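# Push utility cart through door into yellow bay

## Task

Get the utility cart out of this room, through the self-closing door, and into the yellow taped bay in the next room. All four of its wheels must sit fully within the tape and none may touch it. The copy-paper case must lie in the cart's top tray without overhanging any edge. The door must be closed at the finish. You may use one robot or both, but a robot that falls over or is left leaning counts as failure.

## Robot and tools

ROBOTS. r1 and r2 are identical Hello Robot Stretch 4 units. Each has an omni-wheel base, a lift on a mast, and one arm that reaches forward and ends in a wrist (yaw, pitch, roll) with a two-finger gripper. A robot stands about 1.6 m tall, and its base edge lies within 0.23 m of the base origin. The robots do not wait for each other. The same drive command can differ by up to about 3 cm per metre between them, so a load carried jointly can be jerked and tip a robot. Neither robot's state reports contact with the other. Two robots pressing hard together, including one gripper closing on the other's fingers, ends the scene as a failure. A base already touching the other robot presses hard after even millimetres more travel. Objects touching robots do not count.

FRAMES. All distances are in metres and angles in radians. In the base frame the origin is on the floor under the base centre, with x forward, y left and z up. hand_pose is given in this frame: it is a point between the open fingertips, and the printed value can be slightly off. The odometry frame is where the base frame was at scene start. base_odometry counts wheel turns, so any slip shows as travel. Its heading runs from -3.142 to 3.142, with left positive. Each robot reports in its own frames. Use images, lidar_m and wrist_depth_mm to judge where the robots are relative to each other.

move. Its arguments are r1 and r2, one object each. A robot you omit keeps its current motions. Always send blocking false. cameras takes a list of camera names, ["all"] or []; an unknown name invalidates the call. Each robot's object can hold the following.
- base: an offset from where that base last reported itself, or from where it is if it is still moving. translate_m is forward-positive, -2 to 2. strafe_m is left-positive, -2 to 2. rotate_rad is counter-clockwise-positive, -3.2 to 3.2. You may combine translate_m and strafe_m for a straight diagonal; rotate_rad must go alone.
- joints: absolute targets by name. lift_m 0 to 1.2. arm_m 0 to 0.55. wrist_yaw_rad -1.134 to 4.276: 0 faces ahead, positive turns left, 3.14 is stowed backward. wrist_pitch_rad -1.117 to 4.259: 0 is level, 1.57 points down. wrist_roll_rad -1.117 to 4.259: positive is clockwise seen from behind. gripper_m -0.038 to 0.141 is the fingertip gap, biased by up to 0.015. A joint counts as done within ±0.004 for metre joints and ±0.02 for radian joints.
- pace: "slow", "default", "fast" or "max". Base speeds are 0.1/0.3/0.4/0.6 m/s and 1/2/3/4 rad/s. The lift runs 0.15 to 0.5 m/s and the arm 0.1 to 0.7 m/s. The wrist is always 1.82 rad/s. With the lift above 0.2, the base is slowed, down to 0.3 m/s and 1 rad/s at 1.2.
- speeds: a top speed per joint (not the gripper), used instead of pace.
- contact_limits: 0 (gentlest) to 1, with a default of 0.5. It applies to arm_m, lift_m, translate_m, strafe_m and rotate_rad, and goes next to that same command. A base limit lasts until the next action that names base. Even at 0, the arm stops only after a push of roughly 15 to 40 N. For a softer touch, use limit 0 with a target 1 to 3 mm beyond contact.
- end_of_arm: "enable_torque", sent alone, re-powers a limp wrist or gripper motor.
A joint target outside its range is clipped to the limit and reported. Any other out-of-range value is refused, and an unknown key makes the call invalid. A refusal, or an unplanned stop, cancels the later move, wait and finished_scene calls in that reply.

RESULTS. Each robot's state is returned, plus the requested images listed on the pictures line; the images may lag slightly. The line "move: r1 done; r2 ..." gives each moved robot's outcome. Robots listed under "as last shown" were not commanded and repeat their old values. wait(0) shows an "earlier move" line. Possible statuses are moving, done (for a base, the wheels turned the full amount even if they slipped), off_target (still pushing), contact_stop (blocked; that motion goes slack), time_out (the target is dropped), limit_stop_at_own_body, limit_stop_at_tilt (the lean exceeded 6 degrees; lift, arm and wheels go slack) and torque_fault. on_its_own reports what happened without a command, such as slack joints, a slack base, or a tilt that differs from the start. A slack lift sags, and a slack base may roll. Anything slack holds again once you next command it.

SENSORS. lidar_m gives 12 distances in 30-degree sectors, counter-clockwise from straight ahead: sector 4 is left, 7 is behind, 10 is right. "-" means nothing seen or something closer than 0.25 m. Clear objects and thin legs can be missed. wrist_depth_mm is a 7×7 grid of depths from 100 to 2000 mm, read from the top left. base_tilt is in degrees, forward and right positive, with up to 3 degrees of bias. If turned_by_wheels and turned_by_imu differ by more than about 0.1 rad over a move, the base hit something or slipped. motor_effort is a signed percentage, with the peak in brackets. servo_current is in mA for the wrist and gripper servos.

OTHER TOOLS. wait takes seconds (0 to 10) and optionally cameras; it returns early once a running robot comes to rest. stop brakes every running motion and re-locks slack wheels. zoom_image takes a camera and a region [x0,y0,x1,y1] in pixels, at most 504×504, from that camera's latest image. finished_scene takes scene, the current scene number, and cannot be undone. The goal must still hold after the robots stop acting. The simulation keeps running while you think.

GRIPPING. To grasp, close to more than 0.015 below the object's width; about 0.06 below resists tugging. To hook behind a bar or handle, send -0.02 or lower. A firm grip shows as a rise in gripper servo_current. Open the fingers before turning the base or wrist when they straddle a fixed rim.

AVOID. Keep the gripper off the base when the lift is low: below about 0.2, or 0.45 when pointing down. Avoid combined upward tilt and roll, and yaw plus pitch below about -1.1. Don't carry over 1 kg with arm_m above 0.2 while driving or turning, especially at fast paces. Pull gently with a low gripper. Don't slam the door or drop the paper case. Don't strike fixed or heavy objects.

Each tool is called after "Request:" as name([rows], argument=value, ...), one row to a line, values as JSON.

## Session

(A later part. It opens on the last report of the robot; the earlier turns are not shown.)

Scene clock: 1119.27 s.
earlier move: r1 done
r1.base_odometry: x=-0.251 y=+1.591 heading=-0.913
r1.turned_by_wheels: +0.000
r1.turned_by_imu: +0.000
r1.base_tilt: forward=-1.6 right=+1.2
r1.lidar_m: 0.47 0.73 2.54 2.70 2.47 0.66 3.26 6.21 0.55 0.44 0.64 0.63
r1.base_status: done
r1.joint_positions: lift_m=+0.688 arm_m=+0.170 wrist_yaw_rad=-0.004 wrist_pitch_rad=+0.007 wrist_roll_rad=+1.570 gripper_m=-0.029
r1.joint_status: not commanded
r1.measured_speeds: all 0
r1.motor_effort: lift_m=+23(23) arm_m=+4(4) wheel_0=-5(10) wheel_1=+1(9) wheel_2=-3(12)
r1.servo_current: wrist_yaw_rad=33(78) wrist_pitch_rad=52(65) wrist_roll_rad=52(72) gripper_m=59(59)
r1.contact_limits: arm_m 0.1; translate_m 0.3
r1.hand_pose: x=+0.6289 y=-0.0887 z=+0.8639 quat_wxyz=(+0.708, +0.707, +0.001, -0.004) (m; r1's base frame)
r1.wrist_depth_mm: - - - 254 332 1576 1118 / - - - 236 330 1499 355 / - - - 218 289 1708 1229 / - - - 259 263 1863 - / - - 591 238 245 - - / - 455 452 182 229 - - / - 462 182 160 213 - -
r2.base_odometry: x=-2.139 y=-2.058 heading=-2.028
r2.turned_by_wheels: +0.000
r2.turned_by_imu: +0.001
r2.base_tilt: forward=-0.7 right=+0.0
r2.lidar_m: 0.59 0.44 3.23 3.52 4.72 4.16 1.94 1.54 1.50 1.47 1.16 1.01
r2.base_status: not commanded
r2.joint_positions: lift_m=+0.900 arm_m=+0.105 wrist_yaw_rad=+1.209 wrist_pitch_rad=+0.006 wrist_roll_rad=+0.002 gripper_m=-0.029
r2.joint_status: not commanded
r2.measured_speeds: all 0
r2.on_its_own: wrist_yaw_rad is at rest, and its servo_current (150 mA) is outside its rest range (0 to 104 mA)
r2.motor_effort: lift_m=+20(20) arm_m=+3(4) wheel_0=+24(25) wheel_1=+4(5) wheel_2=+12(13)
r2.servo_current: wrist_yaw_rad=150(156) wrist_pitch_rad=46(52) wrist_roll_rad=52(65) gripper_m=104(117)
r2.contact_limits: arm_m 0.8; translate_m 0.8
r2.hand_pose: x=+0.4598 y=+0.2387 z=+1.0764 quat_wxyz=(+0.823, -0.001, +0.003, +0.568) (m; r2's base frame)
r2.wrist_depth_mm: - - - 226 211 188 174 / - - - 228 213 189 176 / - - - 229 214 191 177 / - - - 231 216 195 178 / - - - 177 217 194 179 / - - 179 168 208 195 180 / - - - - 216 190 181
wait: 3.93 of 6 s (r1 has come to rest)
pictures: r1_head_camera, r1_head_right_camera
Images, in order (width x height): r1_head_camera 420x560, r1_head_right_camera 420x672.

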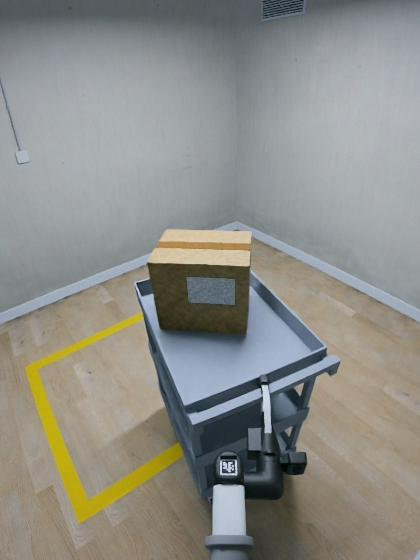

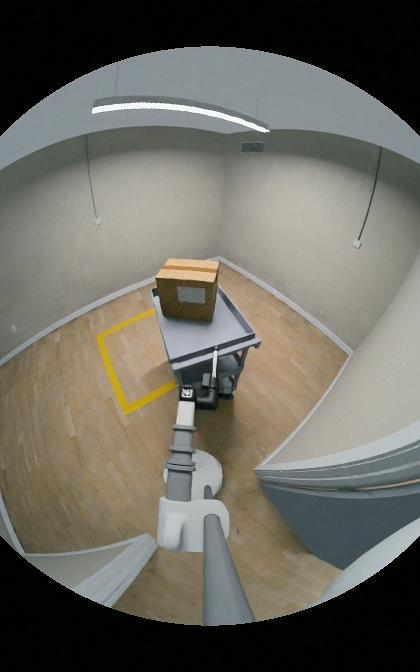

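Request:
move(blocking=false, r1={"base":{"translate_m":0.0,"strafe_m":0.4},"pace":"slow","contact_limits":{"translate_m":0.3}})

Request:
wait(seconds=7, cameras=["r1_head_camera","r1_head_right_camera"])

Scene clock: 1151.13 s.
move: r1 moving
r1.base_odometry: x=-0.240 y=+1.600 heading=-0.914
r1.turned_by_wheels: -0.001
r1.turned_by_imu: -0.001
r1.base_tilt: forward=-1.6 right=+1.3
r1.lidar_m: 0.48 0.76 2.56 2.70 2.46 0.67 - 6.22 0.57 0.47 0.65 0.62
r1.base_status: translate_m moving; strafe_m moving
r1.joint_positions: lift_m=+0.688 arm_m=+0.170 wrist_yaw_rad=-0.004 wrist_pitch_rad=+0.007 wrist_roll_rad=+1.570 gripper_m=-0.029
r1.joint_status: not commanded
r1.measured_speeds: translate_m=+0.001 strafe_m=+0.056 rotate_rad=-0.004 lift_m=+0.000 arm_m=+0.000 wrist_yaw_rad=+0.000 wrist_pitch_rad=+0.000 wrist_roll_rad=+0.000
r1.motor_effort: lift_m=+23(23) arm_m=+4(4) wheel_0=-12(12) wheel_1=+4(6) wheel_2=-2(2)
r1.servo_current: wrist_yaw_rad=39(65) wrist_pitch_rad=46(59) wrist_roll_rad=39(59) gripper_m=52(59)
r1.contact_limits: arm_m 0.1; translate_m 0.3
r1.hand_pose: x=+0.6289 y=-0.0887 z=+0.8639 quat_wxyz=(+0.708, +0.707, +0.001, -0.004) (m; r1's base frame)
r1.wrist_depth_mm: - - - 247 332 1499 1118 / - - - 234 330 1576 1138 / - - - 215 287 1708 - / - - - 258 260 1863 - / - - 574 237 246 - - / - 459 203 182 229 - - / - 459 182 161 212 - -
r2.base_odometry: x=-2.139 y=-2.058 heading=-2.028
r2.turned_by_wheels: +0.000
r2.turned_by_imu: +0.000
r2.base_tilt: forward=-0.7 right=+0.0
r2.lidar_m: 0.60 0.44 3.23 3.53 4.71 4.12 1.90 1.53 1.49 1.41 1.15 1.02
r2.base_status: not commanded
r2.joint_positions: lift_m=+0.900 arm_m=+0.105 wrist_yaw_rad=+1.209 wrist_pitch_rad=+0.006 wrist_roll_rad=+0.002 gripper_m=-0.029
r2.joint_status: not commanded
r2.measured_speeds: all 0
r2.motor_effort: lift_m=+20(20) arm_m=+4(4) wheel_0=+24(24) wheel_1=+4(5) wheel_2=+12(13)
r2.servo_current: wrist_yaw_rad=143(150) wrist_pitch_rad=46(52) wrist_roll_rad=46(52) gripper_m=104(111)
r2.contact_limits: arm_m 0.8; translate_m 0.8
r2.hand_pose: x=+0.4598 y=+0.2387 z=+1.0764 quat_wxyz=(+0.823, -0.001, +0.003, +0.568) (m; r2's base frame)
r2.wrist_depth_mm: - - - 224 211 189 174 / - - - 228 213 190 175 / - - - 229 215 191 177 / - - - 231 216 195 179 / - - - 177 217 193 179 / - - 179 167 208 195 180 / - - - - 216 190 181
pictures: none

Scene clock: 1155.77 s.
earlier move: r1 done
r1.base_odometry: x=+0.065 y=+1.836 heading=-0.914
r1.turned_by_wheels: +0.001
r1.turned_by_imu: +0.001
r1.base_tilt: forward=-1.6 right=+1.3
r1.lidar_m: 0.58 2.27 2.31 2.36 2.16 0.84 0.57 6.46 1.06 0.85 1.28 0.55
r1.base_status: done
r1.joint_positions: lift_m=+0.688 arm_m=+0.170 wrist_yaw_rad=-0.003 wrist_pitch_rad=+0.007 wrist_roll_rad=+1.570 gripper_m=-0.029
r1.joint_status: not commanded
r1.measured_speeds: all 0
r1.motor_effort: lift_m=+22(23) arm_m=-3(4) wheel_0=-5(12) wheel_1=+2(7) wheel_2=-1(4)
r1.servo_current: wrist_yaw_rad=46(72) wrist_pitch_rad=46(59) wrist_roll_rad=46(72) gripper_m=59(65)
r1.contact_limits: arm_m 0.1; translate_m 0.3
r1.hand_pose: x=+0.6290 y=-0.0883 z=+0.8639 quat_wxyz=(+0.708, +0.707, +0.001, -0.004) (m; r1's base frame)
r1.wrist_depth_mm: - - - 152 209 1576 - / - - 544 154 214 - - / - 449 442 216 219 - - / - 492 484 162 224 - - / - - 544 226 228 - - / - - 591 182 231 1708 - / - - 171 145 238 1430 -
r2.base_odometry: x=-2.139 y=-2.058 heading=-2.028
r2.turned_by_wheels: +0.000
r2.turned_by_imu: +0.001
r2.base_tilt: forward=-0.7 right=+0.0
r2.lidar_m: 0.59 0.44 3.19 3.53 4.74 4.14 1.97 1.52 1.46 1.45 1.15 1.04
r2.base_status: not commanded
r2.joint_positions: lift_m=+0.900 arm_m=+0.105 wrist_yaw_rad=+1.209 wrist_pitch_rad=+0.006 wrist_roll_rad=+0.002 gripper_m=-0.029
r2.joint_status: not commanded
r2.measured_speeds: all 0
r2.on_its_own: wrist_yaw_rad is at rest, and its servo_current (137 mA) is outside its rest range (0 to 104 mA)
r2.motor_effort: lift_m=+20(20) arm_m=+4(4) wheel_0=+24(25) wheel_1=+4(5) wheel_2=+12(13)
r2.servo_current: wrist_yaw_rad=137(156) wrist_pitch_rad=52(52) wrist_roll_rad=52(59) gripper_m=111(111)
r2.contact_limits: arm_m 0.8; translate_m 0.8
r2.hand_pose: x=+0.4598 y=+0.2387 z=+1.0764 quat_wxyz=(+0.823, -0.001, +0.003, +0.568) (m; r2's base frame)
r2.wrist_depth_mm: - - - 225 211 189 174 / - - - 227 212 189 176 / - - - 229 214 191 176 / - - - 231 216 195 178 / - - - 177 218 193 179 / - - 179 167 208 195 180 / - - - - 216 190 181
wait: 4.63 of 7 s (r1 has come to rest)
pictures: r1_head_camera, r1_head_right_camera
Images, in order (width x height): r1_head_camera 420x560, r1_head_right_camera 420x672.

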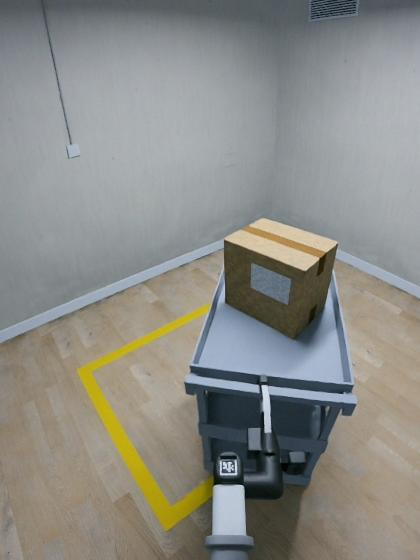

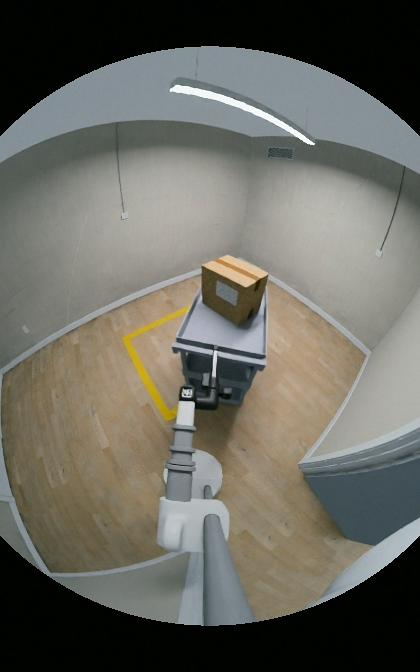

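Request:
move(blocking=false, r1={"base":{"rotate_rad":-0.25},"pace":"slow"})

Request:
wait(seconds=4, cameras=["r1_head_camera","r1_head_left_camera"])

Scene clock: 1176.83 s.
move: r1 moving
r1.base_odometry: x=+0.065 y=+1.835 heading=-1.037
r1.turned_by_wheels: -0.124
r1.turned_by_imu: -0.124
r1.base_tilt: forward=-1.6 right=+1.3
r1.lidar_m: 0.55 2.29 2.26 2.56 2.16 1.03 0.57 0.63 1.21 0.86 0.99 0.58
r1.base_status: rotate_rad moving
r1.joint_positions: lift_m=+0.688 arm_m=+0.170 wrist_yaw_rad=+0.008 wrist_pitch_rad=+0.007 wrist_roll_rad=+1.570 gripper_m=-0.029
r1.joint_status: not commanded
r1.measured_speeds: translate_m=+0.003 strafe_m=-0.001 rotate_rad=-0.496 lift_m=+0.000 arm_m=+0.000 wrist_yaw_rad=+0.000 wrist_pitch_rad=+0.000 wrist_roll_rad=+0.000
r1.motor_effort: lift_m=+22(23) arm_m=-4(4) wheel_0=+14(16) wheel_1=+7(10) wheel_2=+12(13)
r1.servo_current: wrist_yaw_rad=33(52) wrist_pitch_rad=46(59) wrist_roll_rad=46(59) gripper_m=52(59)
r1.contact_limits: arm_m 0.1
r1.hand_pose: x=+0.6300 y=-0.0852 z=+0.8639 quat_wxyz=(+0.708, +0.707, +0.005, +0.000) (m; r1's base frame)
r1.wrist_depth_mm: - - - 164 224 1661 - / - - - 165 226 - - / - 564 496 167 229 - - / - 469 462 168 229 - - / - - 512 229 232 - - / - - 549 175 232 798 - / - - 170 169 234 - -
r2.base_odometry: x=-2.139 y=-2.058 heading=-2.028
r2.turned_by_wheels: +0.000
r2.turned_by_imu: +0.000
r2.base_tilt: forward=-0.7 right=+0.0
r2.lidar_m: 0.59 0.42 3.23 3.53 4.72 4.14 1.93 1.53 1.48 1.46 1.17 1.04
r2.base_status: not commanded
r2.joint_positions: lift_m=+0.900 arm_m=+0.105 wrist_yaw_rad=+1.209 wrist_pitch_rad=+0.006 wrist_roll_rad=+0.002 gripper_m=-0.029
r2.joint_status: not commanded
r2.measured_speeds: all 0
r2.motor_effort: lift_m=+20(20) arm_m=+4(4) wheel_0=+24(24) wheel_1=+4(4) wheel_2=+12(13)
r2.servo_current: wrist_yaw_rad=150(150) wrist_pitch_rad=39(52) wrist_roll_rad=39(52) gripper_m=104(111)
r2.contact_limits: arm_m 0.8; translate_m 0.8
r2.hand_pose: x=+0.4598 y=+0.2387 z=+1.0764 quat_wxyz=(+0.823, -0.001, +0.003, +0.568) (m; r2's base frame)
r2.wrist_depth_mm: - - - 225 211 188 174 / - - - 228 212 189 176 / - - - 229 214 191 177 / - - - 231 216 195 178 / - - - 177 218 193 179 / - - 179 167 208 195 180 / - - - - 217 190 181
pictures: none

Scene clock: 1177.63 s.
earlier move: r1 done
r1.base_odometry: x=+0.065 y=+1.836 heading=-1.163
r1.turned_by_wheels: -0.126
r1.turned_by_imu: -0.126
r1.base_tilt: forward=-1.6 right=+1.3
r1.lidar_m: 0.51 2.32 2.27 2.50 2.17 1.34 0.66 0.58 1.45 0.87 0.83 0.62
r1.base_status: done
r1.joint_positions: lift_m=+0.688 arm_m=+0.170 wrist_yaw_rad=+0.003 wrist_pitch_rad=+0.007 wrist_roll_rad=+1.570 gripper_m=-0.029
r1.joint_status: not commanded
r1.measured_speeds: all 0
r1.motor_effort: lift_m=+23(23) arm_m=-4(4) wheel_0=+4(16) wheel_1=+3(10) wheel_2=+0(15)
r1.servo_current: wrist_yaw_rad=65(65) wrist_pitch_rad=39(59) wrist_roll_rad=65(65) gripper_m=52(65)
r1.contact_limits: arm_m 0.1
r1.hand_pose: x=+0.6295 y=-0.0866 z=+0.8639 quat_wxyz=(+0.708, +0.707, +0.004, -0.002) (m; r1's base frame)
r1.wrist_depth_mm: - - - 205 276 306 1098 / - - - 198 264 1708 1229 / - - - 250 253 1808 - / - - 549 244 246 - - / - 469 469 180 240 - - / - 504 488 175 231 - - / - - 179 145 222 - -
r2.base_odometry: x=-2.139 y=-2.058 heading=-2.028
r2.turned_by_wheels: +0.000
r2.turned_by_imu: +0.000
r2.base_tilt: forward=-0.7 right=+0.0
r2.lidar_m: 0.60 0.45 3.23 3.52 4.74 4.16 1.93 1.54 1.51 1.48 1.15 1.04
r2.base_status: not commanded
r2.joint_positions: lift_m=+0.900 arm_m=+0.105 wrist_yaw_rad=+1.209 wrist_pitch_rad=+0.006 wrist_roll_rad=+0.002 gripper_m=-0.029
r2.joint_status: not commanded
r2.measured_speeds: all 0
r2.on_its_own: wrist_yaw_rad is at rest, and its servo_current (150 mA) is outside its rest range (0 to 104 mA)
r2.motor_effort: lift_m=+20(20) arm_m=+4(4) wheel_0=+24(25) wheel_1=+4(5) wheel_2=+12(13)
r2.servo_current: wrist_yaw_rad=150(156) wrist_pitch_rad=46(52) wrist_roll_rad=52(59) gripper_m=104(111)
r2.contact_limits: arm_m 0.8; translate_m 0.8
r2.hand_pose: x=+0.4598 y=+0.2387 z=+1.0764 quat_wxyz=(+0.823, -0.001, +0.003, +0.568) (m; r2's base frame)
r2.wrist_depth_mm: - - - 226 211 189 174 / - - - 227 213 189 176 / - - - 229 214 191 177 / - - - 231 216 195 179 / - - - 177 218 193 179 / - - 180 168 208 195 180 / - - - - 216 189 180
wait: 0.80 of 4 s (r1 has come to rest)
pictures: r1_head_camera, r1_head_left_camera
Images, in order (width x height): r1_head_camera 420x560, r1_head_left_camera 420x672.

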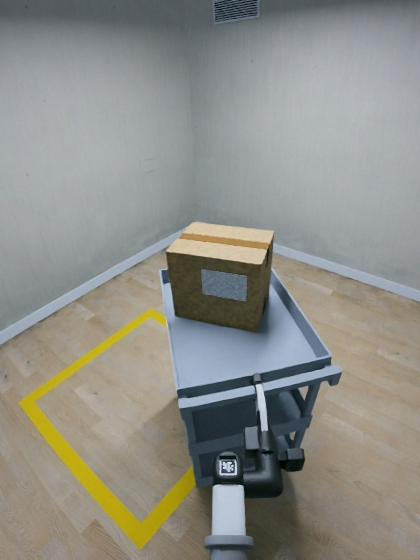

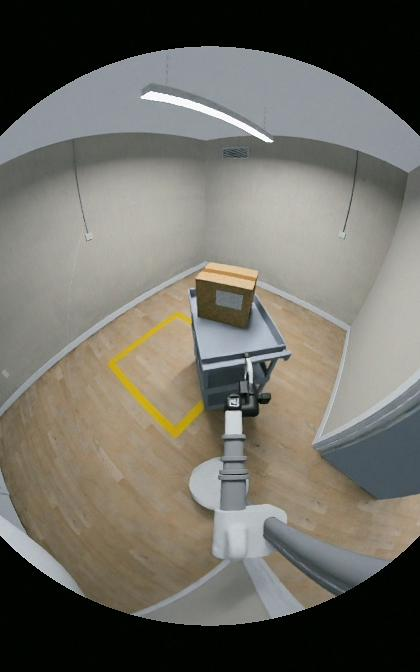

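Request:
move(blocking=false, r1={"base":{"strafe_m":0.4},"pace":"slow"})

Request:
wait(seconds=6)

Request:
move(blocking=false, r1={"base":{"rotate_rad":-0.2},"pace":"slow"})

Request:
wait(seconds=4, cameras=["r1_head_camera"])

Scene clock: 1199.40 s.
move: r1 moving
r1.base_odometry: x=+0.078 y=+1.841 heading=-1.163
r1.turned_by_wheels: +0.000
r1.turned_by_imu: -0.001
r1.base_tilt: forward=-1.6 right=+1.3
r1.lidar_m: 0.52 2.31 2.27 2.46 2.17 1.37 0.64 0.59 1.49 0.87 0.84 0.61
r1.base_status: strafe_m moving
r1.joint_positions: lift_m=+0.688 arm_m=+0.170 wrist_yaw_rad=+0.003 wrist_pitch_rad=+0.007 wrist_roll_rad=+1.570 gripper_m=-0.029
r1.joint_status: not commanded
r1.measured_speeds: translate_m=+0.000 strafe_m=+0.057 rotate_rad=+0.002 lift_m=+0.000 arm_m=+0.000 wrist_yaw_rad=+0.000 wrist_pitch_rad=+0.000 wrist_roll_rad=+0.000
r1.motor_effort: lift_m=+22(23) arm_m=-4(4) wheel_0=-8(10) wheel_1=+6(7) wheel_2=+0(1)
r1.servo_current: wrist_yaw_rad=65(65) wrist_pitch_rad=52(52) wrist_roll_rad=59(59) gripper_m=52(59)
r1.contact_limits: arm_m 0.1
r1.hand_pose: x=+0.6295 y=-0.0866 z=+0.8639 quat_wxyz=(+0.708, +0.707, +0.004, -0.002) (m; r1's base frame)
r1.wrist_depth_mm: - - - 208 287 309 1098 / - - - 200 266 1756 1229 / - - - 254 256 1863 - / - - 574 246 247 - - / - 473 469 180 238 - - / - 500 480 174 232 - - / - - 179 144 221 - -
r2.base_odometry: x=-2.139 y=-2.058 heading=-2.028
r2.turned_by_wheels: +0.000
r2.turned_by_imu: +0.000
r2.base_tilt: forward=-0.7 right=+0.0
r2.lidar_m: 0.59 0.44 3.24 3.53 4.73 4.10 1.95 1.54 1.50 1.47 1.15 1.02
r2.base_status: not commanded
r2.joint_positions: lift_m=+0.900 arm_m=+0.105 wrist_yaw_rad=+1.209 wrist_pitch_rad=+0.006 wrist_roll_rad=+0.002 gripper_m=-0.029
r2.joint_status: not commanded
r2.measured_speeds: all 0
r2.motor_effort: lift_m=+20(20) arm_m=+3(4) wheel_0=+24(24) wheel_1=+4(5) wheel_2=+12(13)
r2.servo_current: wrist_yaw_rad=150(156) wrist_pitch_rad=46(46) wrist_roll_rad=46(52) gripper_m=111(111)
r2.contact_limits: arm_m 0.8; translate_m 0.8
r2.hand_pose: x=+0.4598 y=+0.2387 z=+1.0764 quat_wxyz=(+0.823, -0.001, +0.003, +0.568) (m; r2's base frame)
r2.wrist_depth_mm: - - - 227 211 187 174 / - - - 228 211 189 175 / - - - 229 213 191 177 / - - - 231 216 195 178 / - - - 177 218 193 179 / - - 179 167 208 195 179 / - - - - 217 189 181
pictures: none

Scene clock: 1204.03 s.
earlier move: r1 done
r1.base_odometry: x=+0.432 y=+1.994 heading=-1.164
r1.turned_by_wheels: +0.000
r1.turned_by_imu: +0.000
r1.base_tilt: forward=-1.6 right=+1.2
r1.lidar_m: 0.60 2.00 1.96 2.15 1.93 1.89 1.03 0.82 0.82 1.22 1.31 0.56
r1.base_status: done
r1.joint_positions: lift_m=+0.688 arm_m=+0.170 wrist_yaw_rad=-0.003 wrist_pitch_rad=+0.007 wrist_roll_rad=+1.570 gripper_m=-0.029
r1.joint_status: not commanded
r1.measured_speeds: all 0
r1.motor_effort: lift_m=+23(23) arm_m=-4(4) wheel_0=-6(12) wheel_1=+1(7) wheel_2=-3(5)
r1.servo_current: wrist_yaw_rad=59(65) wrist_pitch_rad=46(59) wrist_roll_rad=59(65) gripper_m=59(65)
r1.contact_limits: arm_m 0.1
r1.hand_pose: x=+0.6290 y=-0.0883 z=+0.8639 quat_wxyz=(+0.708, +0.707, +0.001, -0.004) (m; r1's base frame)
r1.wrist_depth_mm: - - - 139 196 - - / - 484 462 143 203 - - / - 439 439 149 210 - - / - 530 508 156 218 - - / - - 591 163 227 - - / - - - 171 232 1756 - / - - 163 144 243 1430 -
r2.base_odometry: x=-2.139 y=-2.058 heading=-2.028
r2.turned_by_wheels: +0.000
r2.turned_by_imu: +0.001
r2.base_tilt: forward=-0.7 right=+0.0
r2.lidar_m: 0.60 0.45 3.22 3.52 4.73 4.15 1.91 1.52 1.51 1.45 1.15 1.03
r2.base_status: not commanded
r2.joint_positions: lift_m=+0.900 arm_m=+0.105 wrist_yaw_rad=+1.209 wrist_pitch_rad=+0.006 wrist_roll_rad=+0.002 gripper_m=-0.029
r2.joint_status: not commanded
r2.measured_speeds: all 0
r2.on_its_own: wrist_yaw_rad is at rest, and its servo_current (143 mA) is outside its rest range (0 to 104 mA)
r2.motor_effort: lift_m=+20(20) arm_m=+4(4) wheel_0=+24(25) wheel_1=+4(5) wheel_2=+12(13)
r2.servo_current: wrist_yaw_rad=143(156) wrist_pitch_rad=46(52) wrist_roll_rad=52(65) gripper_m=104(117)
r2.contact_limits: arm_m 0.8; translate_m 0.8
r2.hand_pose: x=+0.4598 y=+0.2387 z=+1.0764 quat_wxyz=(+0.823, -0.001, +0.003, +0.568) (m; r2's base frame)
r2.wrist_depth_mm: - - - 225 211 189 174 / - - - 228 213 189 175 / - - - 229 215 191 177 / - - - 230 216 195 179 / - - - 177 217 193 179 / - - 179 168 208 194 180 / - - - - 217 190 181
wait: 4.63 of 6 s (r1 has come to rest)
pictures: none

Scene clock: 1204.53 s.
move: r1 moving
r1.base_odometry: x=+0.432 y=+1.994 heading=-1.284
r1.turned_by_wheels: -0.121
r1.turned_by_imu: -0.121
r1.base_tilt: forward=-1.6 right=+1.2
r1.lidar_m: 0.56 2.05 1.96 2.05 1.99 1.91 1.18 0.84 0.82 1.25 1.24 0.55
r1.base_status: rotate_rad moving
r1.joint_positions: lift_m=+0.688 arm_m=+0.170 wrist_yaw_rad=+0.007 wrist_pitch_rad=+0.007 wrist_roll_rad=+1.570 gripper_m=-0.029
r1.joint_status: not commanded
r1.measured_speeds: translate_m=+0.002 strafe_m=+0.000 rotate_rad=-0.428 lift_m=+0.000 arm_m=+0.000 wrist_yaw_rad=+0.000 wrist_pitch_rad=+0.000 wrist_roll_rad=+0.000
r1.motor_effort: lift_m=+23(23) arm_m=-2(4) wheel_0=+12(14) wheel_1=+8(8) wheel_2=+11(11)
r1.servo_current: wrist_yaw_rad=65(65) wrist_pitch_rad=46(52) wrist_roll_rad=59(65) gripper_m=52(59)
r1.contact_limits: arm_m 0.1
r1.hand_pose: x=+0.6299 y=-0.0853 z=+0.8639 quat_wxyz=(+0.708, +0.707, +0.005, +0.000) (m; r1's base frame)
r1.wrist_depth_mm: - - - 150 208 1537 - / - - 539 154 213 - - / - 442 449 215 218 - - / - 484 480 161 221 - - / - - 544 166 228 - - / - - 597 176 232 1808 - / - - 170 170 239 535 -
r2.base_odometry: x=-2.139 y=-2.058 heading=-2.028
r2.turned_by_wheels: +0.000
r2.turned_by_imu: +0.000
r2.base_tilt: forward=-0.7 right=+0.0
r2.lidar_m: 0.59 0.45 3.25 3.53 4.72 4.12 1.94 1.51 1.51 1.45 1.16 1.01
r2.base_status: not commanded
r2.joint_positions: lift_m=+0.900 arm_m=+0.105 wrist_yaw_rad=+1.209 wrist_pitch_rad=+0.006 wrist_roll_rad=+0.002 gripper_m=-0.029
r2.joint_status: not commanded
r2.measured_speeds: all 0
r2.motor_effort: lift_m=+20(20) arm_m=+4(4) wheel_0=+24(24) wheel_1=+4(4) wheel_2=+12(13)
r2.servo_current: wrist_yaw_rad=137(156) wrist_pitch_rad=52(52) wrist_roll_rad=52(52) gripper_m=104(111)
r2.contact_limits: arm_m 0.8; translate_m 0.8
r2.hand_pose: x=+0.4598 y=+0.2387 z=+1.0764 quat_wxyz=(+0.823, -0.001, +0.003, +0.568) (m; r2's base frame)
r2.wrist_depth_mm: - - - 226 211 188 174 / - - - 227 212 189 176 / - - - 229 215 191 177 / - - - 230 216 195 178 / - - - 176 217 192 179 / - - 179 168 209 195 180 / - - - - 217 190 181
pictures: none

Scene clock: 1205.20 s.
earlier move: r1 done
r1.base_odometry: x=+0.432 y=+1.994 heading=-1.363
r1.turned_by_wheels: -0.079
r1.turned_by_imu: -0.079
r1.base_tilt: forward=-1.6 right=+1.2
r1.lidar_m: 0.55 2.10 1.96 2.02 1.99 1.90 1.28 0.85 0.82 1.35 1.26 0.59
r1.base_status: done
r1.joint_positions: lift_m=+0.688 arm_m=+0.170 wrist_yaw_rad=+0.003 wrist_pitch_rad=+0.007 wrist_roll_rad=+1.570 gripper_m=-0.029
r1.joint_status: not commanded
r1.measured_speeds: all 0
r1.motor_effort: lift_m=+22(23) arm_m=+1(4) wheel_0=+3(14) wheel_1=+2(8) wheel_2=+2(11)
r1.servo_current: wrist_yaw_rad=33(72) wrist_pitch_rad=46(52) wrist_roll_rad=59(65) gripper_m=52(59)
r1.contact_limits: arm_m 0.1
r1.hand_pose: x=+0.6295 y=-0.0866 z=+0.8639 quat_wxyz=(+0.708, +0.707, +0.004, -0.002) (m; r1's base frame)
r1.wrist_depth_mm: - - - 237 238 1708 1182 / - - - 236 236 1661 - / - - 564 233 235 - - / - 466 466 174 235 - - / - 512 496 232 233 - - / - - 525 176 233 - - / - - 179 147 230 - -
r2.base_odometry: x=-2.139 y=-2.058 heading=-2.028
r2.turned_by_wheels: +0.000
r2.turned_by_imu: +0.000
r2.base_tilt: forward=-0.7 right=+0.0
r2.lidar_m: 0.60 0.46 3.23 3.48 4.74 4.15 1.95 1.54 1.50 1.46 1.16 1.03
r2.base_status: not commanded
r2.joint_positions: lift_m=+0.900 arm_m=+0.105 wrist_yaw_rad=+1.209 wrist_pitch_rad=+0.006 wrist_roll_rad=+0.002 gripper_m=-0.029
r2.joint_status: not commanded
r2.measured_speeds: all 0
r2.on_its_own: wrist_yaw_rad is at rest, and its servo_current (143 mA) is outside its rest range (0 to 104 mA)
r2.motor_effort: lift_m=+20(20) arm_m=+4(4) wheel_0=+24(25) wheel_1=+4(5) wheel_2=+12(13)
r2.servo_current: wrist_yaw_rad=143(156) wrist_pitch_rad=46(52) wrist_roll_rad=39(52) gripper_m=104(111)
r2.contact_limits: arm_m 0.8; translate_m 0.8
r2.hand_pose: x=+0.4598 y=+0.2387 z=+1.0764 quat_wxyz=(+0.823, -0.001, +0.003, +0.568) (m; r2's base frame)
r2.wrist_depth_mm: - - - 226 211 188 174 / - - - 227 213 189 176 / - - - 229 215 191 177 / - - - 231 216 195 179 / - - - 177 218 193 179 / - - 180 168 208 194 180 / - - - - 217 189 181
wait: 0.67 of 4 s (r1 has come to rest)
pictures: r1_head_camera
Images, in order (width x height): r1_head_camera 420x560.

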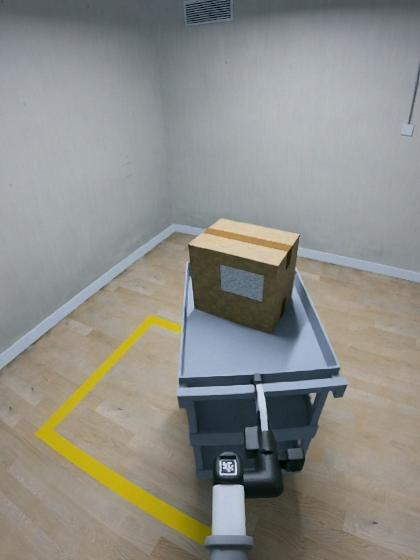

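Request:
move(blocking=false, r1={"base":{"strafe_m":0.4},"pace":"slow"})

Request:
wait(seconds=6)

Request:
move(blocking=false, r1={"base":{"rotate_rad":-0.2},"pace":"slow"})

Request:
wait(seconds=4, cameras=["r1_head_camera","r1_head_right_camera"])

Scene clock: 1213.33 s.
move: r1 moving
r1.base_odometry: x=+0.446 y=+1.997 heading=-1.363
r1.turned_by_wheels: +0.000
r1.turned_by_imu: -0.001
r1.base_tilt: forward=-1.5 right=+1.3
r1.lidar_m: 0.53 2.06 1.94 1.99 2.01 1.86 1.29 0.87 0.81 1.34 1.24 0.60
r1.base_status: strafe_m moving
r1.joint_positions: lift_m=+0.688 arm_m=+0.170 wrist_yaw_rad=+0.003 wrist_pitch_rad=+0.007 wrist_roll_rad=+1.570 gripper_m=-0.029
r1.joint_status: not commanded
r1.measured_speeds: translate_m=+0.000 strafe_m=+0.056 rotate_rad=-0.002 lift_m=+0.000 arm_m=+0.000 wrist_yaw_rad=+0.000 wrist_pitch_rad=+0.000 wrist_roll_rad=+0.000
r1.motor_effort: lift_m=+23(23) arm_m=+4(4) wheel_0=-8(8) wheel_1=+6(8) wheel_2=-1(2)
r1.servo_current: wrist_yaw_rad=33(65) wrist_pitch_rad=52(59) wrist_roll_rad=52(52) gripper_m=52(59)
r1.contact_limits: arm_m 0.1
r1.hand_pose: x=+0.6295 y=-0.0866 z=+0.8639 quat_wxyz=(+0.708, +0.707, +0.004, -0.002) (m; r1's base frame)
r1.wrist_depth_mm: - - - 243 244 1708 1182 / - - - 241 241 1708 - / - - 609 237 237 - - / - 466 459 236 237 - - / - 504 488 232 235 - - / - - 517 175 231 - - / - - 178 168 230 - -
r2.base_odometry: x=-2.139 y=-2.058 heading=-2.028
r2.turned_by_wheels: +0.000
r2.turned_by_imu: +0.000
r2.base_tilt: forward=-0.7 right=+0.0
r2.lidar_m: 0.60 0.45 3.21 3.51 4.75 4.15 1.94 1.55 1.50 1.47 1.16 1.02
r2.base_status: not commanded
r2.joint_positions: lift_m=+0.900 arm_m=+0.105 wrist_yaw_rad=+1.209 wrist_pitch_rad=+0.006 wrist_roll_rad=+0.002 gripper_m=-0.029
r2.joint_status: not commanded
r2.measured_speeds: all 0
r2.motor_effort: lift_m=+20(20) arm_m=+4(4) wheel_0=+24(24) wheel_1=+4(5) wheel_2=+12(13)
r2.servo_current: wrist_yaw_rad=156(156) wrist_pitch_rad=39(52) wrist_roll_rad=46(59) gripper_m=104(111)
r2.contact_limits: arm_m 0.8; translate_m 0.8
r2.hand_pose: x=+0.4598 y=+0.2387 z=+1.0764 quat_wxyz=(+0.823, -0.001, +0.003, +0.568) (m; r2's base frame)
r2.wrist_depth_mm: - - - 226 211 188 174 / - - - 227 213 189 176 / - - - 229 214 191 177 / - - - 231 216 195 178 / - - - 177 217 193 179 / - - 180 167 208 195 180 / - - - - 216 190 181
pictures: none

Scene clock: 1217.97 s.
earlier move: r1 done
r1.base_odometry: x=+0.824 y=+2.076 heading=-1.363
r1.turned_by_wheels: +0.000
r1.turned_by_imu: +0.000
r1.base_tilt: forward=-1.6 right=+1.3
r1.lidar_m: 0.62 1.71 1.61 1.65 1.87 1.73 1.80 1.24 1.15 1.66 1.61 0.51
r1.base_status: done
r1.joint_positions: lift_m=+0.688 arm_m=+0.170 wrist_yaw_rad=-0.003 wrist_pitch_rad=+0.007 wrist_roll_rad=+1.570 gripper_m=-0.029
r1.joint_status: not commanded
r1.measured_speeds: all 0
r1.motor_effort: lift_m=+23(23) arm_m=+4(4) wheel_0=-4(13) wheel_1=+1(8) wheel_2=-2(5)
r1.servo_current: wrist_yaw_rad=46(72) wrist_pitch_rad=46(59) wrist_roll_rad=46(65) gripper_m=52(59)
r1.contact_limits: arm_m 0.1
r1.hand_pose: x=+0.6290 y=-0.0883 z=+0.8639 quat_wxyz=(+0.708, +0.707, +0.001, -0.004) (m; r1's base frame)
r1.wrist_depth_mm: - 382 379 103 161 161 - / - 402 407 111 172 173 - / - 504 496 - 185 - - / - - 621 - 202 - - / - - - - 220 1708 - / - - - - 234 1661 - / - - 163 137 162 - 1255
r2.base_odometry: x=-2.139 y=-2.058 heading=-2.028
r2.turned_by_wheels: +0.000
r2.turned_by_imu: +0.001
r2.base_tilt: forward=-0.7 right=+0.0
r2.lidar_m: 0.59 0.44 3.24 3.52 4.73 4.15 1.92 1.54 1.49 1.46 1.13 1.03
r2.base_status: not commanded
r2.joint_positions: lift_m=+0.900 arm_m=+0.105 wrist_yaw_rad=+1.209 wrist_pitch_rad=+0.006 wrist_roll_rad=+0.002 gripper_m=-0.029
r2.joint_status: not commanded
r2.measured_speeds: all 0
r2.on_its_own: wrist_yaw_rad is at rest, and its servo_current (143 mA) is outside its rest range (0 to 104 mA)
r2.motor_effort: lift_m=+20(20) arm_m=+4(4) wheel_0=+24(25) wheel_1=+4(5) wheel_2=+12(13)
r2.servo_current: wrist_yaw_rad=143(156) wrist_pitch_rad=46(52) wrist_roll_rad=46(65) gripper_m=111(111)
r2.contact_limits: arm_m 0.8; translate_m 0.8
r2.hand_pose: x=+0.4598 y=+0.2387 z=+1.0764 quat_wxyz=(+0.823, -0.001, +0.003, +0.568) (m; r2's base frame)
r2.wrist_depth_mm: - - - 226 211 188 175 / - - - 227 212 189 175 / - - - 229 215 190 177 / - - - 232 216 195 178 / - - - 177 217 193 179 / - - 179 167 208 195 180 / - - - - 216 190 181
wait: 4.63 of 6 s (r1 has come to rest)
pictures: none

Scene clock: 1218.47 s.
move: r1 moving
r1.base_odometry: x=+0.824 y=+2.076 heading=-1.484
r1.turned_by_wheels: -0.121
r1.turned_by_imu: -0.121
r1.base_tilt: forward=-1.5 right=+1.3
r1.lidar_m: 0.58 1.81 1.61 1.62 1.96 1.72 1.77 1.31 1.16 1.17 1.59 0.53
r1.base_status: rotate_rad moving
r1.joint_positions: lift_m=+0.688 arm_m=+0.170 wrist_yaw_rad=+0.008 wrist_pitch_rad=+0.007 wrist_roll_rad=+1.570 gripper_m=-0.029
r1.joint_status: not commanded
r1.measured_speeds: translate_m=+0.002 strafe_m=+0.000 rotate_rad=-0.427 lift_m=+0.000 arm_m=+0.000 wrist_yaw_rad=+0.004 wrist_pitch_rad=+0.000 wrist_roll_rad=+0.000
r1.motor_effort: lift_m=+23(23) arm_m=+4(4) wheel_0=+14(18) wheel_1=+8(9) wheel_2=+9(10)
r1.servo_current: wrist_yaw_rad=52(65) wrist_pitch_rad=46(52) wrist_roll_rad=52(72) gripper_m=52(59)
r1.contact_limits: arm_m 0.1
r1.hand_pose: x=+0.6300 y=-0.0851 z=+0.8639 quat_wxyz=(+0.708, +0.707, +0.005, +0.000) (m; r1's base frame)
r1.wrist_depth_mm: - 424 421 111 167 168 - / - 392 392 117 178 - - / - 473 462 122 189 - - / - - 569 135 202 - - / - - - - 219 1756 - / - - - 183 231 1756 - / - - 178 138 171 1464 1308
r2.base_odometry: x=-2.139 y=-2.058 heading=-2.028
r2.turned_by_wheels: +0.000
r2.turned_by_imu: +0.000
r2.base_tilt: forward=-0.7 right=+0.0
r2.lidar_m: 0.60 0.43 3.22 3.50 4.74 4.13 1.94 1.54 1.51 1.46 1.15 1.04
r2.base_status: not commanded
r2.joint_positions: lift_m=+0.900 arm_m=+0.105 wrist_yaw_rad=+1.209 wrist_pitch_rad=+0.006 wrist_roll_rad=+0.002 gripper_m=-0.029
r2.joint_status: not commanded
r2.measured_speeds: all 0
r2.motor_effort: lift_m=+20(20) arm_m=+4(4) wheel_0=+24(24) wheel_1=+4(4) wheel_2=+12(13)
r2.servo_current: wrist_yaw_rad=130(150) wrist_pitch_rad=46(46) wrist_roll_rad=46(59) gripper_m=104(111)
r2.contact_limits: arm_m 0.8; translate_m 0.8
r2.hand_pose: x=+0.4598 y=+0.2387 z=+1.0764 quat_wxyz=(+0.823, -0.001, +0.003, +0.568) (m; r2's base frame)
r2.wrist_depth_mm: - - - 225 211 188 174 / - - - 228 212 189 175 / - - - 229 214 191 177 / - - - 230 216 195 179 / - - - 178 217 194 180 / - - 179 168 208 195 180 / - - - - 216 190 181
pictures: none

Scene clock: 1219.17 s.
earlier move: r1 done
r1.base_odometry: x=+0.824 y=+2.076 heading=-1.563
r1.turned_by_wheels: -0.079
r1.turned_by_imu: -0.079
r1.base_tilt: forward=-1.6 right=+1.3
r1.lidar_m: 0.58 1.92 1.62 1.62 1.87 1.73 1.73 1.37 1.16 1.15 1.63 0.56
r1.base_status: done
r1.joint_positions: lift_m=+0.688 arm_m=+0.170 wrist_yaw_rad=+0.001 wrist_pitch_rad=+0.007 wrist_roll_rad=+1.570 gripper_m=-0.029
r1.joint_status: not commanded
r1.measured_speeds: all 0
r1.motor_effort: lift_m=+23(23) arm_m=+4(4) wheel_0=+2(18) wheel_1=+1(9) wheel_2=+2(10)
r1.servo_current: wrist_yaw_rad=33(65) wrist_pitch_rad=52(59) wrist_roll_rad=46(78) gripper_m=59(59)
r1.contact_limits: arm_m 0.1
r1.hand_pose: x=+0.6294 y=-0.0870 z=+0.8639 quat_wxyz=(+0.708, +0.707, +0.003, -0.002) (m; r1's base frame)
r1.wrist_depth_mm: - - - 150 208 1618 - / - - 539 154 213 - - / - 445 445 214 218 - - / - 496 480 162 222 - - / - - 549 224 229 - - / - - 597 173 231 1708 - / - - 179 145 239 1464 -
r2.base_odometry: x=-2.139 y=-2.058 heading=-2.028
r2.turned_by_wheels: +0.000
r2.turned_by_imu: +0.000
r2.base_tilt: forward=-0.7 right=+0.0
r2.lidar_m: 0.60 0.46 3.22 3.52 4.71 4.15 1.94 1.54 1.49 1.44 1.16 1.01
r2.base_status: not commanded
r2.joint_positions: lift_m=+0.900 arm_m=+0.105 wrist_yaw_rad=+1.209 wrist_pitch_rad=+0.006 wrist_roll_rad=+0.002 gripper_m=-0.029
r2.joint_status: not commanded
r2.measured_speeds: all 0
r2.on_its_own: wrist_yaw_rad is at rest, and its servo_current (143 mA) is outside its rest range (0 to 104 mA)
r2.motor_effort: lift_m=+20(20) arm_m=+4(4) wheel_0=+24(25) wheel_1=+4(5) wheel_2=+12(13)
r2.servo_current: wrist_yaw_rad=143(156) wrist_pitch_rad=46(52) wrist_roll_rad=46(59) gripper_m=98(111)
r2.contact_limits: arm_m 0.8; translate_m 0.8
r2.hand_pose: x=+0.4598 y=+0.2387 z=+1.0764 quat_wxyz=(+0.823, -0.001, +0.003, +0.568) (m; r2's base frame)
r2.wrist_depth_mm: - - - 225 211 188 174 / - - - 228 213 189 176 / - - - 229 214 191 177 / - - - 231 216 195 178 / - - - 178 218 193 179 / - - 179 167 208 194 180 / - - - - 217 190 181
wait: 0.70 of 4 s (r1 has come to rest)
pictures: r1_head_camera, r1_head_right_camera
Images, in order (width x height): r1_head_camera 420x560, r1_head_right_camera 420x672.

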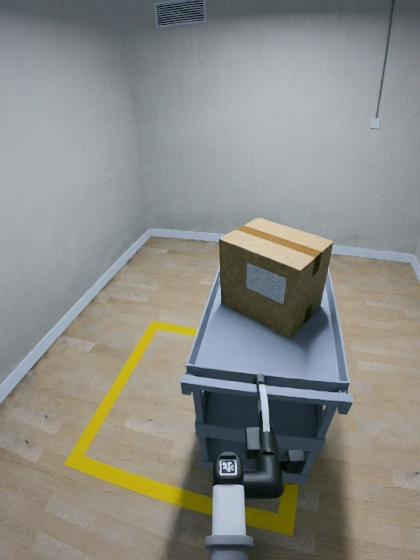

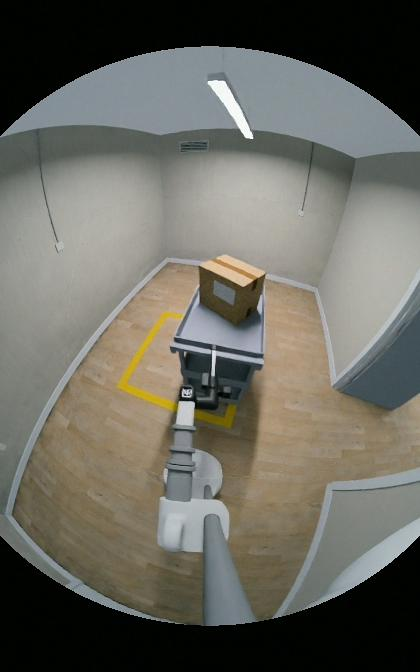

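Request:
move(blocking=false, r1={"base":{"strafe_m":0.5},"pace":"slow"})

Request:
wait(seconds=7)

Request:
move(blocking=false, r1={"base":{"rotate_rad":-0.35},"pace":"slow"})

Request:
wait(seconds=4, cameras=["r1_head_camera","r1_head_right_camera"])

Scene clock: 1231.30 s.
move: r1 moving
r1.base_odometry: x=+0.838 y=+2.076 heading=-1.564
r1.turned_by_wheels: -0.001
r1.turned_by_imu: -0.001
r1.base_tilt: forward=-1.5 right=+1.3
r1.lidar_m: 0.57 1.88 1.57 1.61 1.85 1.72 1.74 1.40 1.17 1.17 1.61 0.58
r1.base_status: strafe_m moving
r1.joint_positions: lift_m=+0.688 arm_m=+0.170 wrist_yaw_rad=+0.000 wrist_pitch_rad=+0.007 wrist_roll_rad=+1.570 gripper_m=-0.029
r1.joint_status: not commanded
r1.measured_speeds: translate_m=+0.001 strafe_m=+0.056 rotate_rad=-0.007 lift_m=+0.000 arm_m=+0.000 wrist_yaw_rad=-0.015 wrist_pitch_rad=+0.000 wrist_roll_rad=+0.000
r1.motor_effort: lift_m=+23(23) arm_m=+4(4) wheel_0=-11(11) wheel_1=+7(7) wheel_2=+1(2)
r1.servo_current: wrist_yaw_rad=59(59) wrist_pitch_rad=52(59) wrist_roll_rad=46(52) gripper_m=59(59)
r1.contact_limits: arm_m 0.1
r1.hand_pose: x=+0.6292 y=-0.0875 z=+0.8639 quat_wxyz=(+0.708, +0.707, +0.002, -0.003) (m; r1's base frame)
r1.wrist_depth_mm: - - - 153 212 1661 - / - - 554 156 214 - - / - 452 455 220 220 - - / - 488 484 164 225 - - / - - 544 226 229 - - / - - 585 173 232 778 - / - - 178 145 239 - -
r2.base_odometry: x=-2.139 y=-2.058 heading=-2.028
r2.turned_by_wheels: +0.000
r2.turned_by_imu: +0.000
r2.base_tilt: forward=-0.7 right=+0.0
r2.lidar_m: 0.56 0.46 3.23 3.52 4.74 4.13 1.93 1.54 1.51 1.42 1.16 1.02
r2.base_status: not commanded
r2.joint_positions: lift_m=+0.900 arm_m=+0.105 wrist_yaw_rad=+1.209 wrist_pitch_rad=+0.006 wrist_roll_rad=+0.002 gripper_m=-0.029
r2.joint_status: not commanded
r2.measured_speeds: all 0
r2.motor_effort: lift_m=+20(20) arm_m=+4(4) wheel_0=+24(24) wheel_1=+4(4) wheel_2=+12(13)
r2.servo_current: wrist_yaw_rad=137(150) wrist_pitch_rad=39(46) wrist_roll_rad=46(52) gripper_m=104(111)
r2.contact_limits: arm_m 0.8; translate_m 0.8
r2.hand_pose: x=+0.4598 y=+0.2387 z=+1.0764 quat_wxyz=(+0.823, -0.001, +0.003, +0.568) (m; r2's base frame)
r2.wrist_depth_mm: - - - 225 211 189 174 / - - - 228 213 189 176 / - - - 229 215 191 177 / - - - 231 216 195 178 / - - - 177 216 193 179 / - - 180 168 208 194 180 / - - - - 216 189 181
pictures: none

Scene clock: 1236.93 s.
earlier move: r1 done
r1.base_odometry: x=+1.324 y=+2.080 heading=-1.563
r1.turned_by_wheels: +0.000
r1.turned_by_imu: +0.001
r1.base_tilt: forward=-1.6 right=+1.2
r1.lidar_m: 0.62 1.33 1.12 1.11 1.29 1.60 1.62 1.92 1.67 1.63 2.05 0.45
r1.base_status: done
r1.joint_positions: lift_m=+0.688 arm_m=+0.170 wrist_yaw_rad=-0.002 wrist_pitch_rad=+0.007 wrist_roll_rad=+1.570 gripper_m=-0.029
r1.joint_status: not commanded
r1.measured_speeds: all 0
r1.motor_effort: lift_m=+23(23) arm_m=+4(4) wheel_0=-5(14) wheel_1=+0(7) wheel_2=-1(3)
r1.servo_current: wrist_yaw_rad=52(72) wrist_pitch_rad=46(59) wrist_roll_rad=65(72) gripper_m=52(65)
r1.contact_limits: arm_m 0.1
r1.hand_pose: x=+0.6291 y=-0.0881 z=+0.8639 quat_wxyz=(+0.708, +0.707, +0.002, -0.003) (m; r1's base frame)
r1.wrist_depth_mm: - 364 370 - - 127 - / - 469 477 - - 142 - / - - - - 160 160 - / - - - - 183 574 - / - - - 110 216 1576 - / - - 201 - 180 1756 1229 / - 142 158 - 176 368 379
r2.base_odometry: x=-2.139 y=-2.058 heading=-2.028
r2.turned_by_wheels: +0.000
r2.turned_by_imu: +0.001
r2.base_tilt: forward=-0.7 right=+0.0
r2.lidar_m: 0.59 0.41 3.24 3.54 4.74 4.14 1.94 1.53 1.48 1.44 1.17 1.03
r2.base_status: not commanded
r2.joint_positions: lift_m=+0.900 arm_m=+0.105 wrist_yaw_rad=+1.209 wrist_pitch_rad=+0.006 wrist_roll_rad=+0.002 gripper_m=-0.029
r2.joint_status: not commanded
r2.measured_speeds: all 0
r2.on_its_own: wrist_yaw_rad is at rest, and its servo_current (143 mA) is outside its rest range (0 to 104 mA)
r2.motor_effort: lift_m=+20(20) arm_m=+4(4) wheel_0=+24(25) wheel_1=+4(5) wheel_2=+12(13)
r2.servo_current: wrist_yaw_rad=143(163) wrist_pitch_rad=46(52) wrist_roll_rad=59(65) gripper_m=104(111)
r2.contact_limits: arm_m 0.8; translate_m 0.8
r2.hand_pose: x=+0.4598 y=+0.2387 z=+1.0764 quat_wxyz=(+0.823, -0.001, +0.003, +0.568) (m; r2's base frame)
r2.wrist_depth_mm: - - - 226 211 187 174 / - - - 227 212 190 176 / - - - 229 215 191 177 / - - - 231 216 195 179 / - - - 177 218 193 180 / - - 179 168 208 195 180 / - - - - 216 189 180
wait: 5.63 of 7 s (r1 has come to rest)
pictures: none

Scene clock: 1237.43 s.
move: r1 moving
r1.base_odometry: x=+1.324 y=+2.080 heading=-1.686
r1.turned_by_wheels: -0.123
r1.turned_by_imu: -0.123
r1.base_tilt: forward=-1.5 right=+1.2
r1.lidar_m: 0.58 1.45 1.15 1.12 1.24 1.65 1.60 1.76 1.68 1.64 2.06 0.49
r1.base_status: rotate_rad moving
r1.joint_positions: lift_m=+0.688 arm_m=+0.170 wrist_yaw_rad=+0.009 wrist_pitch_rad=+0.007 wrist_roll_rad=+1.570 gripper_m=-0.029
r1.joint_status: not commanded
r1.measured_speeds: translate_m=-0.002 strafe_m=-0.001 rotate_rad=-0.483 lift_m=+0.000 arm_m=+0.000 wrist_yaw_rad=+0.019 wrist_pitch_rad=+0.000 wrist_roll_rad=+0.000
r1.motor_effort: lift_m=+23(23) arm_m=+4(4) wheel_0=+18(18) wheel_1=+10(10) wheel_2=+12(12)
r1.servo_current: wrist_yaw_rad=65(72) wrist_pitch_rad=52(52) wrist_roll_rad=65(65) gripper_m=52(59)
r1.contact_limits: arm_m 0.1
r1.hand_pose: x=+0.6300 y=-0.0848 z=+0.8639 quat_wxyz=(+0.708, +0.707, +0.006, +0.001) (m; r1's base frame)
r1.wrist_depth_mm: - 345 351 - - 134 - / - 427 433 - 145 146 - / - - 569 - 162 162 - / - - - 102 182 559 - / - - - 114 211 1537 - / - - - - 229 1756 1255 / - - 173 - 176 359 370
r2.base_odometry: x=-2.139 y=-2.058 heading=-2.028
r2.turned_by_wheels: +0.000
r2.turned_by_imu: +0.000
r2.base_tilt: forward=-0.7 right=+0.0
r2.lidar_m: 0.61 0.42 3.23 3.54 4.72 4.14 1.93 1.53 1.49 1.46 1.16 1.06
r2.base_status: not commanded
r2.joint_positions: lift_m=+0.900 arm_m=+0.105 wrist_yaw_rad=+1.209 wrist_pitch_rad=+0.006 wrist_roll_rad=+0.002 gripper_m=-0.029
r2.joint_status: not commanded
r2.measured_speeds: all 0
r2.motor_effort: lift_m=+20(20) arm_m=+4(4) wheel_0=+24(25) wheel_1=+4(5) wheel_2=+12(12)
r2.servo_current: wrist_yaw_rad=130(143) wrist_pitch_rad=39(59) wrist_roll_rad=46(59) gripper_m=104(117)
r2.contact_limits: arm_m 0.8; translate_m 0.8
r2.hand_pose: x=+0.4598 y=+0.2387 z=+1.0764 quat_wxyz=(+0.823, -0.001, +0.003, +0.568) (m; r2's base frame)
r2.wrist_depth_mm: - - - 226 211 188 175 / - - - 228 213 189 175 / - - - 229 213 191 177 / - - - 231 216 195 178 / - - - 177 218 193 179 / - - 179 167 208 195 180 / - - - - 216 189 181
pictures: none

Scene clock: 1238.40 s.
earlier move: r1 done
r1.base_odometry: x=+1.324 y=+2.080 heading=-1.913
r1.turned_by_wheels: -0.227
r1.turned_by_imu: -0.228
r1.base_tilt: forward=-1.5 right=+1.3
r1.lidar_m: 0.57 1.81 1.21 1.12 1.15 1.48 1.61 1.64 1.78 1.63 2.06 0.57
r1.base_status: done
r1.joint_positions: lift_m=+0.688 arm_m=+0.170 wrist_yaw_rad=-0.002 wrist_pitch_rad=+0.007 wrist_roll_rad=+1.570 gripper_m=-0.029
r1.joint_status: not commanded
r1.measured_speeds: all 0
r1.motor_effort: lift_m=+23(23) arm_m=+4(4) wheel_0=+4(19) wheel_1=+3(11) wheel_2=-1(13)
r1.servo_current: wrist_yaw_rad=46(72) wrist_pitch_rad=46(59) wrist_roll_rad=52(65) gripper_m=52(59)
r1.contact_limits: arm_m 0.1
r1.hand_pose: x=+0.6291 y=-0.0880 z=+0.8639 quat_wxyz=(+0.708, +0.707, +0.002, -0.003) (m; r1's base frame)
r1.wrist_depth_mm: - - - 150 209 1537 - / - - 535 154 213 - - / - 449 442 214 218 - - / - 492 484 161 223 - - / - - 559 166 229 - - / - - 609 173 232 1756 - / - - 178 168 239 1499 -
r2.base_odometry: x=-2.139 y=-2.058 heading=-2.028
r2.turned_by_wheels: +0.000
r2.turned_by_imu: +0.000
r2.base_tilt: forward=-0.7 right=+0.0
r2.lidar_m: 0.60 0.44 3.23 3.51 4.74 4.14 1.94 1.54 1.51 1.44 1.14 1.04
r2.base_status: not commanded
r2.joint_positions: lift_m=+0.900 arm_m=+0.105 wrist_yaw_rad=+1.209 wrist_pitch_rad=+0.006 wrist_roll_rad=+0.002 gripper_m=-0.029
r2.joint_status: not commanded
r2.measured_speeds: all 0
r2.on_its_own: wrist_yaw_rad is at rest, and its servo_current (137 mA) is outside its rest range (0 to 104 mA)
r2.motor_effort: lift_m=+20(20) arm_m=+4(4) wheel_0=+24(25) wheel_1=+4(5) wheel_2=+12(13)
r2.servo_current: wrist_yaw_rad=137(156) wrist_pitch_rad=52(59) wrist_roll_rad=39(65) gripper_m=104(117)
r2.contact_limits: arm_m 0.8; translate_m 0.8
r2.hand_pose: x=+0.4598 y=+0.2387 z=+1.0764 quat_wxyz=(+0.823, -0.001, +0.003, +0.568) (m; r2's base frame)
r2.wrist_depth_mm: - - - 225 211 188 174 / - - - 226 212 189 175 / - - - 229 214 191 176 / - - - 231 216 195 179 / - - - 177 218 193 179 / - - 179 167 208 194 180 / - - - - 217 189 181
wait: 0.97 of 4 s (r1 has come to rest)
pictures: r1_head_camera, r1_head_right_camera
Images, in order (width x height): r1_head_camera 420x560, r1_head_right_camera 420x672.

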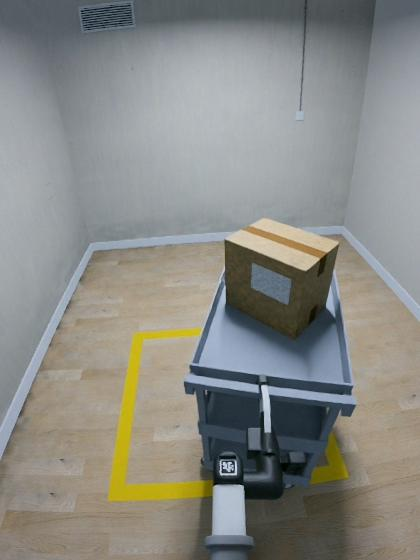

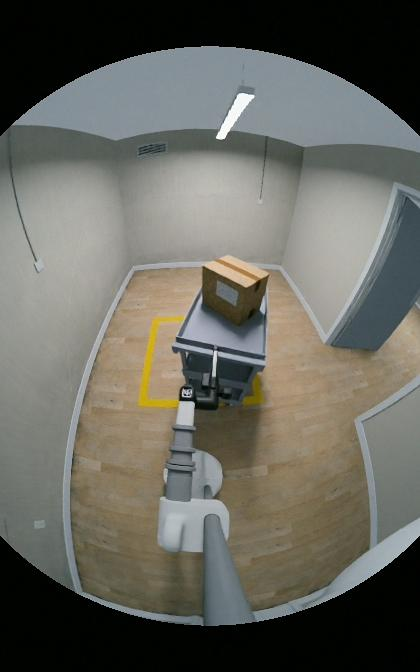

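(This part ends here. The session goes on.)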